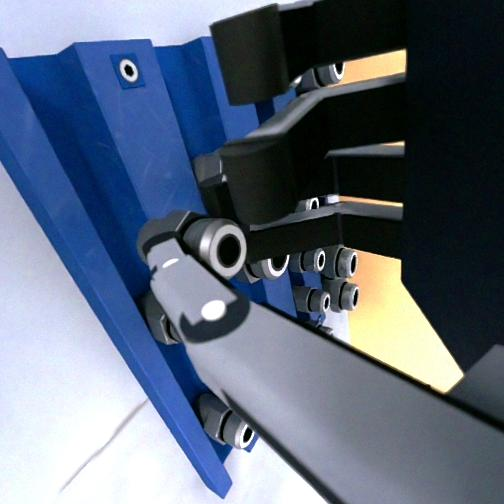

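>>> move(target={"side":"left","x":0.2885,"y":0.0897,"z":0.95,"quat_wxyz":[0.3536,-0.6124,0.6124,-0.3536]})

>>> move(joints={"left_shoulder_pitch_rad":-0.066,"left_shoulder_roll_rad":0.351,"left_shoulder_yaw_rad":0.025,"left_elbow_rad":-2.511,"left_forearm_roll_rad":0.102,"left_wrist_pitch_rad":1.218,"left_hand_roll_rad":0.302})

>>> move(base={"x_m_s":-0.35,"for_s":1.3}, joints={"torso_squat_rad":0.1})

>>> move(base={"turn_rad_s":0.8904,"for_s":2.267})

>>> move(base={"x_m_s":0.8985,"for_s":3.3})

>>> move(base={"turn_rad_s":-0.446,"for_s":1.0})

>>> move(base={"x_m_s":0.2,"for_s":0.833}, joints={"left_shoulder_pitch_rad":-0.794,"left_shoulder_roll_rad":0.567,"left_shoulder_yaw_rad":0.675,"left_elbow_rad":-2.223,"left_forearm_roll_rad":0.595,"left_wrist_pitch_rad":1.559,"left_hand_roll_rad":-0.012,"right_shoulder_pitch_rad":-0.68,"right_shoulder_roll_rad":-0.782,"right_shoulder_yaw_rad":-0.438,"right_elbow_rad":-2.309,"right_forearm_roll_rad":-0.58,"right_wrist_pitch_rad":1.446,"right_hand_roll_rad":-0.348}, min_time_s=1.3)

>>> move(joints={"torso_pitch_rad":0.6,"torso_squat_rad":0.2,"head_tilt_rad":0.4}, min_time_s=1.0, cameras=["head_camera"])

Scene clock: 1214.70 s.
Joint torques (N m): left_arm=[-6.59 -3.23 0.29 -10.03 -0.55 -1.76 0.18] | right_arm=[-7.09 -6.29 -4.12 -8.12 0.97 -1.78 -0.11]
External joint torques (N m): left_arm=[0.83 -0.08 0.82 -0.23 -0.04 0.02 0.19] | right_arm=[-1.62 -0.6 0.12 -0.27 0.09 -0.26 -0.11]
Wrist force (N): left_arm=[1.6 7.5 7.2] | right_arm=[-1.0 5.1 4.4]
Wrist torque (N m): left_arm=[0.31 -0.18 -0.47] | right_arm=[-0.06 0.03 0.00]
Wrist force, peak (N): left_arm=[1.4 9.1 7.8] | right_arm=[-0.7 5.6 5.4]
move: done
base_odometry: x=-0.790 y=+1.673 heading=+1.901
lidar_m: 0.36 0.40 0.45 2.45 3.17 4.18 3.64 2.83 2.10 1.39 0.48 0.39
base_status: not commanded
joint_positions: torso_squat_rad=+0.400 torso_shift_rad=+0.000 torso_pitch_rad=+0.300 torso_yaw_rad=+0.000 left_shoulder_pitch_rad=-0.133 left_shoulder_roll_rad=+0.013 left_shoulder_yaw_rad=-0.388 left_elbow_rad=-2.334 left_forearm_roll_rad=-0.436 left_wrist_pitch_rad=+1.177 left_hand_roll_rad=+0.343 right_shoulder_pitch_rad=-0.073 right_shoulder_roll_rad=-0.509 right_shoulder_yaw_rad=+0.052 right_elbow_rad=-2.513 right_forearm_roll_rad=-0.069 right_wrist_pitch_rad=+1.210 right_hand_roll_rad=-0.483 head_pan_rad=+0.000 head_tilt_rad=+0.700 left_hand_little=-1.000 left_hand_ring=-1.000 left_hand_middle=-0.194 left_hand_index=-0.187 left_hand_thumb_turn=-1.000 left_hand_thumb_bend=+0.522 left_hand_force_limit=+0.500 left_hand_speed=-0.900 right_hand_little=-1.000 right_hand_ring=-1.000 right_hand_middle=-0.129 right_hand_index=-0.204 right_hand_thumb_turn=-1.000 right_hand_thumb_bend=+0.704 right_hand_force_limit=+0.500 right_hand_speed=-0.900
joint_status: all done
wheel_motors_off: 0
left_hand_stopped_by: target,target,force,force,target,target
right_hand_stopped_by: target,target,force,force,target,target
left_little_load_n: 0.0
left_ring_load_n: 0.0
left_middle_load_n: 4.5
left_index_load_n: 5.5
left_thumb_bend_load_n: 8.5
left_thumb_turn_load_n: 2.0
right_little_load_n: 0.0
right_ring_load_n: 0.0
right_middle_load_n: 3.0
right_index_load_n: 7.5
right_thumb_bend_load_n: 11.5
right_thumb_turn_load_n: -0.5
motor_effort: left_wheel=-8(9) right_wheel=+3(5)
chest: x=-0.1365 y=-0.0012 z=+1.2208 quat_wxyz=(+0.989, +0.001, +0.149, +0.000) (m; base frame)
left_hand: x=+0.2882 y=+0.0893 z=+0.9498 quat_wxyz=(+0.354, -0.612, +0.612, -0.355) (m; base frame)
left_hand_status: reached (checked arc, planned for 0.5 s): 1 mm and 0.2 deg off.
right_hand: x=+0.2800 y=-0.2193 z=+0.9799 quat_wxyz=(+0.353, -0.612, +0.613, -0.355) (m; base frame)
pictures: none

Scene clock: 1215.80 s.
Joint torques (N m): left_arm=[-4.77 3.82 3.88 -9.66 -0.74 -1.54 -0.01] | right_arm=[-6.51 -6.05 -4.34 -8.08 1.01 -1.73 -0.04]
External joint torques (N m): left_arm=[1.29 -0.5 0.54 -0.69 -0.28 0.26 0] | right_arm=[-1.04 -0.36 -0.1 -0.23 0.13 -0.22 -0.05]
Wrist force (N): left_arm=[1.7 7.4 7.5] | right_arm=[-1.3 5.0 4.0]
Wrist torque (N m): left_arm=[0.30 -0.17 -0.46] | right_arm=[-0.02 0.14 -0.02]
Wrist force, peak (N): left_arm=[2.2 8.2 7.6] | right_arm=[-1.9 5.2 5.7]
move: done
base_odometry: x=-0.790 y=+1.673 heading=+1.901
lidar_m: 0.37 0.39 0.45 2.45 3.16 4.17 3.64 2.84 2.10 1.39 0.48 0.39
base_status: not commanded
joint_positions: torso_squat_rad=+0.400 torso_shift_rad=+0.000 torso_pitch_rad=+0.300 torso_yaw_rad=+0.000 left_shoulder_pitch_rad=-0.066 left_shoulder_roll_rad=+0.351 left_shoulder_yaw_rad=+0.025 left_elbow_rad=-2.511 left_forearm_roll_rad=+0.102 left_wrist_pitch_rad=+1.218 left_hand_roll_rad=+0.302 right_shoulder_pitch_rad=-0.073 right_shoulder_roll_rad=-0.509 right_shoulder_yaw_rad=+0.052 right_elbow_rad=-2.513 right_forearm_roll_rad=-0.069 right_wrist_pitch_rad=+1.210 right_hand_roll_rad=-0.483 head_pan_rad=+0.000 head_tilt_rad=+0.700 left_hand_little=-1.000 left_hand_ring=-1.000 left_hand_middle=-0.194 left_hand_index=-0.187 left_hand_thumb_turn=-1.000 left_hand_thumb_bend=+0.522 left_hand_force_limit=+0.500 left_hand_speed=-0.900 right_hand_little=-1.000 right_hand_ring=-1.000 right_hand_middle=-0.129 right_hand_index=-0.204 right_hand_thumb_turn=-1.000 right_hand_thumb_bend=+0.704 right_hand_force_limit=+0.500 right_hand_speed=-0.900
joint_status: all done
wheel_motors_off: 0
left_hand_stopped_by: target,target,force,force,target,target
right_hand_stopped_by: target,target,force,force,target,target
left_little_load_n: 0.0
left_ring_load_n: 0.0
left_middle_load_n: 4.5
left_index_load_n: 6.0
left_thumb_bend_load_n: 8.5
left_thumb_turn_load_n: 2.0
right_little_load_n: 0.0
right_ring_load_n: 0.0
right_middle_load_n: 3.0
right_index_load_n: 8.0
right_thumb_bend_load_n: 11.5
right_thumb_turn_load_n: -0.5
motor_effort: left_wheel=-5(11) right_wheel=+3(5)
chest: x=-0.1365 y=-0.0011 z=+1.2208 quat_wxyz=(+0.989, +0.001, +0.149, +0.000) (m; base frame)
left_hand: x=+0.2802 y=+0.2197 z=+0.9807 quat_wxyz=(+0.356, -0.613, +0.611, -0.353) (m; base frame)
right_hand: x=+0.2800 y=-0.2192 z=+0.9799 quat_wxyz=(+0.353, -0.612, +0.613, -0.355) (m; base frame)
pictures: none

Scene clock: 1218.77 s.
Joint torques (N m): left_arm=[-5.01 3.98 4.11 -9.68 -0.64 -1.67 0.06] | right_arm=[-6.72 -6.47 -4.39 -8.04 0.98 -1.79 -0.03]
External joint torques (N m): left_arm=[1.05 -0.35 0.78 -0.71 -0.18 0.13 0.07] | right_arm=[-1.25 -0.78 -0.16 -0.2 0.1 -0.27 -0.04]
Wrist force (N): left_arm=[1.5 7.5 7.7] | right_arm=[-0.1 5.2 5.4]
Wrist torque (N m): left_arm=[0.29 -0.13 -0.49] | right_arm=[-0.07 -0.11 0.03]
Wrist force, peak (N): left_arm=[1.7 7.6 7.9] | right_arm=[-1.3 5.7 5.5]
move: done
base_odometry: x=-0.642 y=+1.242 heading=+1.901
lidar_m: 0.83 0.76 1.51 3.04 3.18 3.70 3.20 2.83 2.09 2.02 1.17 0.77
base_status: done (sent for 1.3 of 1.3 s)
joint_positions: torso_squat_rad=+0.100 torso_shift_rad=+0.000 torso_pitch_rad=+0.300 torso_yaw_rad=+0.000 left_shoulder_pitch_rad=-0.066 left_shoulder_roll_rad=+0.351 left_shoulder_yaw_rad=+0.025 left_elbow_rad=-2.511 left_forearm_roll_rad=+0.102 left_wrist_pitch_rad=+1.218 left_hand_roll_rad=+0.302 right_shoulder_pitch_rad=-0.073 right_shoulder_roll_rad=-0.509 right_shoulder_yaw_rad=+0.052 right_elbow_rad=-2.513 right_forearm_roll_rad=-0.069 right_wrist_pitch_rad=+1.210 right_hand_roll_rad=-0.483 head_pan_rad=+0.000 head_tilt_rad=+0.700 left_hand_little=-1.000 left_hand_ring=-1.000 left_hand_middle=-0.194 left_hand_index=-0.187 left_hand_thumb_turn=-1.000 left_hand_thumb_bend=+0.522 left_hand_force_limit=+0.500 left_hand_speed=-0.900 right_hand_little=-1.000 right_hand_ring=-1.000 right_hand_middle=-0.129 right_hand_index=-0.204 right_hand_thumb_turn=-1.000 right_hand_thumb_bend=+0.704 right_hand_force_limit=+0.500 right_hand_speed=-0.900
joint_status: all done
wheel_motors_off: 0
left_hand_stopped_by: target,target,force,force,target,target
right_hand_stopped_by: target,target,force,force,target,target
left_little_load_n: 0.0
left_ring_load_n: 0.0
left_middle_load_n: 4.5
left_index_load_n: 6.0
left_thumb_bend_load_n: 8.5
left_thumb_turn_load_n: 1.5
right_little_load_n: 0.0
right_ring_load_n: 0.0
right_middle_load_n: 3.0
right_index_load_n: 8.0
right_thumb_bend_load_n: 11.5
right_thumb_turn_load_n: -0.5
motor_effort: left_wheel=-9(32) right_wheel=+6(26)
chest: x=-0.1365 y=-0.0012 z=+1.2726 quat_wxyz=(+0.989, +0.001, +0.149, +0.000) (m; base frame)
left_hand: x=+0.2802 y=+0.2197 z=+1.0324 quat_wxyz=(+0.356, -0.613, +0.611, -0.353) (m; base frame)
right_hand: x=+0.2799 y=-0.2193 z=+1.0317 quat_wxyz=(+0.353, -0.612, +0.613, -0.355) (m; base frame)
pictures: none

Scene clock: 1223.13 s.
Joint torques (N m): left_arm=[-5.14 3.95 3.35 -9.86 -0.69 -1.9 -0.05] | right_arm=[-6.93 -6.67 -4.25 -7.98 1.07 -1.8 -0.06]
External joint torques (N m): left_arm=[0.93 -0.37 0.01 -0.89 -0.24 -0.1 -0.04] | right_arm=[-1.46 -0.99 -0.01 -0.13 0.2 -0.28 -0.07]
Wrist force (N): left_arm=[1.7 7.6 7.0] | right_arm=[-0.3 5.4 4.5]
Wrist torque (N m): left_arm=[0.34 -0.18 -0.46] | right_arm=[0.03 -0.07 0.01]
Wrist force, peak (N): left_arm=[1.5 7.9 7.7] | right_arm=[0.1 5.5 5.7]
move: done
base_odometry: x=-0.642 y=+1.242 heading=-2.365
lidar_m: 3.11 3.77 3.19 3.08 2.13 2.00 1.29 0.78 0.84 0.77 1.40 3.04
base_status: done (sent for 2.27 of 2.27 s)
joint_positions: torso_squat_rad=+0.100 torso_shift_rad=+0.000 torso_pitch_rad=+0.300 torso_yaw_rad=+0.000 left_shoulder_pitch_rad=-0.066 left_shoulder_roll_rad=+0.351 left_shoulder_yaw_rad=+0.025 left_elbow_rad=-2.511 left_forearm_roll_rad=+0.102 left_wrist_pitch_rad=+1.218 left_hand_roll_rad=+0.302 right_shoulder_pitch_rad=-0.073 right_shoulder_roll_rad=-0.509 right_shoulder_yaw_rad=+0.052 right_elbow_rad=-2.513 right_forearm_roll_rad=-0.069 right_wrist_pitch_rad=+1.210 right_hand_roll_rad=-0.483 head_pan_rad=+0.000 head_tilt_rad=+0.700 left_hand_little=-1.000 left_hand_ring=-1.000 left_hand_middle=-0.194 left_hand_index=-0.187 left_hand_thumb_turn=-1.000 left_hand_thumb_bend=+0.522 left_hand_force_limit=+0.500 left_hand_speed=-0.900 right_hand_little=-1.000 right_hand_ring=-1.000 right_hand_middle=-0.129 right_hand_index=-0.204 right_hand_thumb_turn=-1.000 right_hand_thumb_bend=+0.704 right_hand_force_limit=+0.500 right_hand_speed=-0.900
joint_status: not commanded
wheel_motors_off: 0
left_hand_stopped_by: target,target,force,force,target,target
right_hand_stopped_by: target,target,force,force,target,target
left_little_load_n: 0.0
left_ring_load_n: 0.0
left_middle_load_n: 4.5
left_index_load_n: 5.5
left_thumb_bend_load_n: 8.5
left_thumb_turn_load_n: 2.0
right_little_load_n: 0.0
right_ring_load_n: 0.0
right_middle_load_n: 3.0
right_index_load_n: 7.5
right_thumb_bend_load_n: 11.5
right_thumb_turn_load_n: -0.5
motor_effort: left_wheel=+4(35) right_wheel=+5(21)
chest: x=-0.1365 y=-0.0012 z=+1.2726 quat_wxyz=(+0.989, +0.001, +0.149, +0.000) (m; base frame)
left_hand: x=+0.2802 y=+0.2197 z=+1.0324 quat_wxyz=(+0.356, -0.613, +0.611, -0.353) (m; base frame)
right_hand: x=+0.2799 y=-0.2193 z=+1.0317 quat_wxyz=(+0.353, -0.612, +0.613, -0.355) (m; base frame)
pictures: none

Scene clock: 1228.80 s.
Joint torques (N m): left_arm=[-4.96 4.11 3.1 -9.42 -0.55 -1.57 -0.04] | right_arm=[-6.14 -6.42 -4.58 -8 0.99 -1.69 -0.02]
External joint torques (N m): left_arm=[1.1 -0.22 -0.23 -0.45 -0.09 0.23 -0.03] | right_arm=[-0.67 -0.73 -0.35 -0.15 0.11 -0.17 -0.03]
Wrist force (N): left_arm=[1.6 7.5 7.2] | right_arm=[0.0 5.0 4.4]
Wrist torque (N m): left_arm=[0.31 -0.17 -0.47] | right_arm=[-0.06 -0.07 0.02]
Wrist force, peak (N): left_arm=[1.4 7.4 8.0] | right_arm=[-0.8 5.9 5.3]
move: done
base_odometry: x=-2.755 y=-0.837 heading=-2.364
lidar_m: 0.40 0.52 1.25 2.32 3.03 4.66 3.32 2.49 2.35 0.61 0.42 0.39
base_status: done (sent for 3.3 of 3.3 s)
joint_positions: torso_squat_rad=+0.100 torso_shift_rad=+0.000 torso_pitch_rad=+0.300 torso_yaw_rad=+0.000 left_shoulder_pitch_rad=-0.066 left_shoulder_roll_rad=+0.351 left_shoulder_yaw_rad=+0.025 left_elbow_rad=-2.511 left_forearm_roll_rad=+0.102 left_wrist_pitch_rad=+1.218 left_hand_roll_rad=+0.302 right_shoulder_pitch_rad=-0.073 right_shoulder_roll_rad=-0.509 right_shoulder_yaw_rad=+0.052 right_elbow_rad=-2.513 right_forearm_roll_rad=-0.069 right_wrist_pitch_rad=+1.210 right_hand_roll_rad=-0.483 head_pan_rad=+0.000 head_tilt_rad=+0.700 left_hand_little=-1.000 left_hand_ring=-1.000 left_hand_middle=-0.194 left_hand_index=-0.187 left_hand_thumb_turn=-1.000 left_hand_thumb_bend=+0.522 left_hand_force_limit=+0.500 left_hand_speed=-0.900 right_hand_little=-1.000 right_hand_ring=-1.000 right_hand_middle=-0.129 right_hand_index=-0.204 right_hand_thumb_turn=-1.000 right_hand_thumb_bend=+0.704 right_hand_force_limit=+0.500 right_hand_speed=-0.900
joint_status: not commanded
wheel_motors_off: 0
left_hand_stopped_by: target,target,force,force,target,target
right_hand_stopped_by: target,target,force,force,target,target
left_little_load_n: -0.5
left_ring_load_n: 0.0
left_middle_load_n: 4.5
left_index_load_n: 6.0
left_thumb_bend_load_n: 8.5
left_thumb_turn_load_n: 2.0
right_little_load_n: 0.0
right_ring_load_n: 0.0
right_middle_load_n: 3.0
right_index_load_n: 7.5
right_thumb_bend_load_n: 11.5
right_thumb_turn_load_n: -1.0
motor_effort: left_wheel=+7(50) right_wheel=-4(26)
chest: x=-0.1365 y=-0.0012 z=+1.2726 quat_wxyz=(+0.989, +0.001, +0.150, +0.000) (m; base frame)
left_hand: x=+0.2802 y=+0.2197 z=+1.0323 quat_wxyz=(+0.356, -0.613, +0.611, -0.353) (m; base frame)
right_hand: x=+0.2800 y=-0.2193 z=+1.0317 quat_wxyz=(+0.353, -0.612, +0.613, -0.355) (m; base frame)
pictures: none

Scene clock: 1231.03 s.
Joint torques (N m): left_arm=[-5.19 4.12 3.87 -9.91 -0.5 -1.57 0] | right_arm=[-6.25 -6.29 -4.55 -7.99 0.91 -1.71 -0.09]
External joint torques (N m): left_arm=[0.87 -0.21 0.53 -0.93 -0.04 0.23 0.01] | right_arm=[-0.78 -0.6 -0.31 -0.15 0.03 -0.19 -0.1]
Wrist force (N): left_arm=[1.6 7.6 7.5] | right_arm=[-0.8 5.1 4.7]
Wrist torque (N m): left_arm=[0.33 -0.15 -0.47] | right_arm=[-0.08 -0.01 0.01]
Wrist force, peak (N): left_arm=[1.3 7.8 7.5] | right_arm=[-0.4 5.9 5.1]
move: done
base_odometry: x=-2.755 y=-0.837 heading=-2.810
lidar_m: 0.39 0.40 0.58 2.26 2.37 2.86 4.67 2.93 2.45 1.50 0.56 0.40
base_status: done (sent for 1 of 1 s)
joint_positions: torso_squat_rad=+0.100 torso_shift_rad=+0.000 torso_pitch_rad=+0.300 torso_yaw_rad=+0.000 left_shoulder_pitch_rad=-0.066 left_shoulder_roll_rad=+0.351 left_shoulder_yaw_rad=+0.025 left_elbow_rad=-2.511 left_forearm_roll_rad=+0.102 left_wrist_pitch_rad=+1.218 left_hand_roll_rad=+0.302 right_shoulder_pitch_rad=-0.073 right_shoulder_roll_rad=-0.509 right_shoulder_yaw_rad=+0.052 right_elbow_rad=-2.513 right_forearm_roll_rad=-0.069 right_wrist_pitch_rad=+1.210 right_hand_roll_rad=-0.483 head_pan_rad=+0.000 head_tilt_rad=+0.700 left_hand_little=-1.000 left_hand_ring=-1.000 left_hand_middle=-0.194 left_hand_index=-0.187 left_hand_thumb_turn=-1.000 left_hand_thumb_bend=+0.522 left_hand_force_limit=+0.500 left_hand_speed=-0.900 right_hand_little=-1.000 right_hand_ring=-1.000 right_hand_middle=-0.129 right_hand_index=-0.204 right_hand_thumb_turn=-1.000 right_hand_thumb_bend=+0.704 right_hand_force_limit=+0.500 right_hand_speed=-0.900
joint_status: not commanded
wheel_motors_off: 0
left_hand_stopped_by: target,target,force,force,target,target
right_hand_stopped_by: target,target,force,force,target,target
left_little_load_n: 0.0
left_ring_load_n: 0.0
left_middle_load_n: 4.5
left_index_load_n: 5.5
left_thumb_bend_load_n: 8.5
left_thumb_turn_load_n: 2.0
right_little_load_n: 0.0
right_ring_load_n: 0.0
right_middle_load_n: 3.5
right_index_load_n: 7.5
right_thumb_bend_load_n: 11.5
right_thumb_turn_load_n: -1.0
motor_effort: left_wheel=+8(34) right_wheel=+3(21)
chest: x=-0.1365 y=-0.0012 z=+1.2726 quat_wxyz=(+0.989, +0.001, +0.150, +0.000) (m; base frame)
left_hand: x=+0.2802 y=+0.2197 z=+1.0323 quat_wxyz=(+0.356, -0.613, +0.611, -0.353) (m; base frame)
right_hand: x=+0.2800 y=-0.2193 z=+1.0317 quat_wxyz=(+0.353, -0.612, +0.613, -0.355) (m; base frame)
pictures: none

Scene clock: 1232.73 s.
Joint torques (N m): left_arm=[-12.19 12.73 3.32 -4.49 -0.03 -2.04 0.11] | right_arm=[-12.69 -14.45 -5.32 -3.43 0.85 -2.04 -0.03]
External joint torques (N m): left_arm=[1.31 0.57 1.3 0.27 -0.07 0.07 0.12] | right_arm=[-0.85 -2.52 -0.43 0.01 0.14 -0.23 -0.03]
Wrist force (N): left_arm=[1.5 8.0 5.2] | right_arm=[-0.6 6.3 2.3]
Wrist torque (N m): left_arm=[0.41 -0.22 -0.49] | right_arm=[0.12 0.09 0.09]
Wrist force, peak (N): left_arm=[2.0 8.4 7.7] | right_arm=[-1.2 6.2 5.3]
move: done
base_odometry: x=-2.913 y=-0.892 heading=-2.810
lidar_m: 0.22 0.23 0.33 0.94 2.36 2.98 4.83 3.05 2.46 0.89 0.32 0.24
base_status: done (sent for 0.83 of 0.83 s)
joint_positions: torso_squat_rad=+0.100 torso_shift_rad=+0.000 torso_pitch_rad=+0.300 torso_yaw_rad=+0.000 left_shoulder_pitch_rad=-0.794 left_shoulder_roll_rad=+0.567 left_shoulder_yaw_rad=+0.675 left_elbow_rad=-2.223 left_forearm_roll_rad=+0.595 left_wrist_pitch_rad=+1.559 left_hand_roll_rad=-0.012 right_shoulder_pitch_rad=-0.680 right_shoulder_roll_rad=-0.782 right_shoulder_yaw_rad=-0.438 right_elbow_rad=-2.309 right_forearm_roll_rad=-0.580 right_wrist_pitch_rad=+1.446 right_hand_roll_rad=-0.348 head_pan_rad=+0.000 head_tilt_rad=+0.700 left_hand_little=-1.000 left_hand_ring=-1.000 left_hand_middle=-0.194 left_hand_index=-0.187 left_hand_thumb_turn=-1.000 left_hand_thumb_bend=+0.522 left_hand_force_limit=+0.500 left_hand_speed=-0.900 right_hand_little=-1.000 right_hand_ring=-1.000 right_hand_middle=-0.129 right_hand_index=-0.204 right_hand_thumb_turn=-1.000 right_hand_thumb_bend=+0.704 right_hand_force_limit=+0.500 right_hand_speed=-0.900
joint_status: all done
wheel_motors_off: 0
left_hand_stopped_by: target,target,force,force,target,target
right_hand_stopped_by: target,target,force,force,target,target
left_little_load_n: 0.0
left_ring_load_n: 0.0
left_middle_load_n: 4.5
left_index_load_n: 5.5
left_thumb_bend_load_n: 9.0
left_thumb_turn_load_n: 2.0
right_little_load_n: 0.0
right_ring_load_n: 0.0
right_middle_load_n: 3.5
right_index_load_n: 7.5
right_thumb_bend_load_n: 11.5
right_thumb_turn_load_n: -1.0
motor_effort: left_wheel=-6(42) right_wheel=+3(24)
chest: x=-0.1364 y=-0.0012 z=+1.2726 quat_wxyz=(+0.989, +0.001, +0.150, +0.000) (m; base frame)
left_hand: x=+0.3865 y=+0.3399 z=+1.2856 quat_wxyz=(+0.441, -0.552, +0.553, -0.441) (m; base frame)
right_hand: x=+0.3864 y=-0.3000 z=+1.2849 quat_wxyz=(+0.441, -0.553, +0.553, -0.440) (m; base frame)
pictures: none

Scene clock: 1234.07 s.
Joint torques (N m): left_arm=[-9.09 13.23 4.17 -7.06 -0.08 -1.97 0.19] | right_arm=[-10.28 -14.84 -6.25 -5.42 0.85 -1.93 0.07]
External joint torques (N m): left_arm=[1.5 0.74 0.74 -0.6 -0.13 -0.09 0.2] | right_arm=[-1.12 -2.74 -0.45 -0.4 0.17 -0.32 0.06]
Wrist force (N): left_arm=[1.5 7.8 7.4] | right_arm=[-0.7 5.3 4.7]
Wrist torque (N m): left_arm=[0.34 -0.13 -0.47] | right_arm=[-0.05 0.02 0.01]
Wrist force, peak (N): left_arm=[1.6 8.4 8.0] | right_arm=[-1.1 6.0 5.6]
move: done
base_odometry: x=-2.913 y=-0.892 heading=-2.810
lidar_m: 0.22 0.23 0.33 0.95 2.36 2.97 4.83 3.05 2.45 0.88 0.33 0.25
base_status: not commanded
joint_positions: torso_squat_rad=+0.200 torso_shift_rad=+0.000 torso_pitch_rad=+0.600 torso_yaw_rad=+0.000 left_shoulder_pitch_rad=-0.794 left_shoulder_roll_rad=+0.567 left_shoulder_yaw_rad=+0.675 left_elbow_rad=-2.223 left_forearm_roll_rad=+0.595 left_wrist_pitch_rad=+1.559 left_hand_roll_rad=-0.012 right_shoulder_pitch_rad=-0.680 right_shoulder_roll_rad=-0.782 right_shoulder_yaw_rad=-0.438 right_elbow_rad=-2.309 right_forearm_roll_rad=-0.580 right_wrist_pitch_rad=+1.446 right_hand_roll_rad=-0.348 head_pan_rad=+0.000 head_tilt_rad=+0.400 left_hand_little=-1.000 left_hand_ring=-1.000 left_hand_middle=-0.194 left_hand_index=-0.187 left_hand_thumb_turn=-1.000 left_hand_thumb_bend=+0.522 left_hand_force_limit=+0.500 left_hand_speed=-0.900 right_hand_little=-1.000 right_hand_ring=-1.000 right_hand_middle=-0.129 right_hand_index=-0.204 right_hand_thumb_turn=-1.000 right_hand_thumb_bend=+0.704 right_hand_force_limit=+0.500 right_hand_speed=-0.900
joint_status: all done
wheel_motors_off: 0
left_hand_stopped_by: target,target,force,force,target,target
right_hand_stopped_by: target,target,force,force,target,target
left_little_load_n: 0.0
left_ring_load_n: 0.0
left_middle_load_n: 4.5
left_index_load_n: 6.0
left_thumb_bend_load_n: 8.5
left_thumb_turn_load_n: 2.0
right_little_load_n: 0.0
right_ring_load_n: 0.0
right_middle_load_n: 3.0
right_index_load_n: 7.5
right_thumb_bend_load_n: 11.5
right_thumb_turn_load_n: -0.5
motor_effort: left_wheel=-8(13) right_wheel=+2(6)
chest: x=-0.0532 y=-0.0012 z=+1.2219 quat_wxyz=(+0.955, +0.001, +0.296, +0.000) (m; base frame)
left_hand: x=+0.4502 y=+0.3401 z=+1.0797 quat_wxyz=(+0.354, -0.612, +0.613, -0.353) (m; base frame)
right_hand: x=+0.4500 y=-0.2998 z=+1.0791 quat_wxyz=(+0.353, -0.612, +0.613, -0.353) (m; base frame)
pictures: head_camera
camera_calibration:
head_camera: T_world_to_cam=[[-0.0232884, -0.999714, 0.00542044, -0.00535262], [-0.85263, 0.0170305, -0.522237, 0.847532], [0.521996, -0.0167837, -0.852783, 1.07831], [0, 0, 0, 1]] pos_world=[0.159636, -0.00168702, 1.3622]

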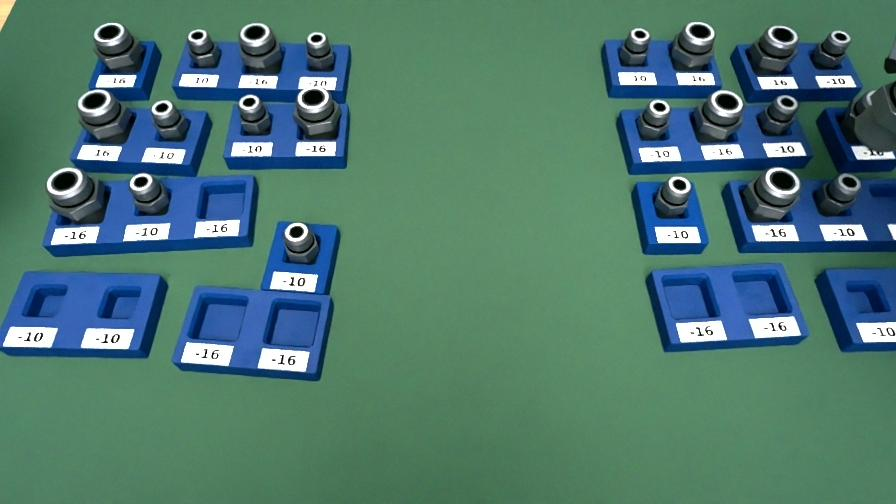

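>>> zoom_image(camera="head_camera", region=[10, 270, 90, 330])

>>> zoom_image(camera="head_camera", region=[720, 260, 810, 330])

Scaled by 6.300 from the camera's 896x504 image, which has a finer 1280x720 frame.

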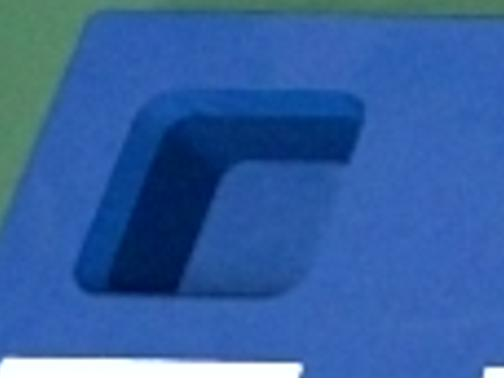

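Scaled by 5.600 from the camera's 896x504 image, which has a finer 1280x720 frame.

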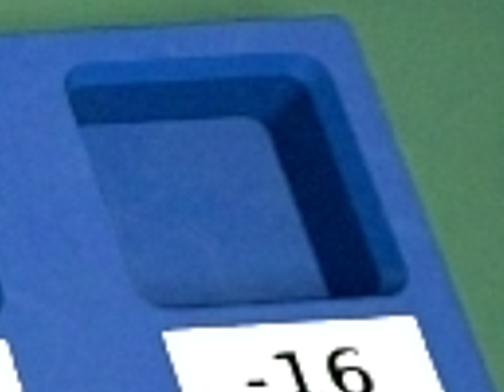

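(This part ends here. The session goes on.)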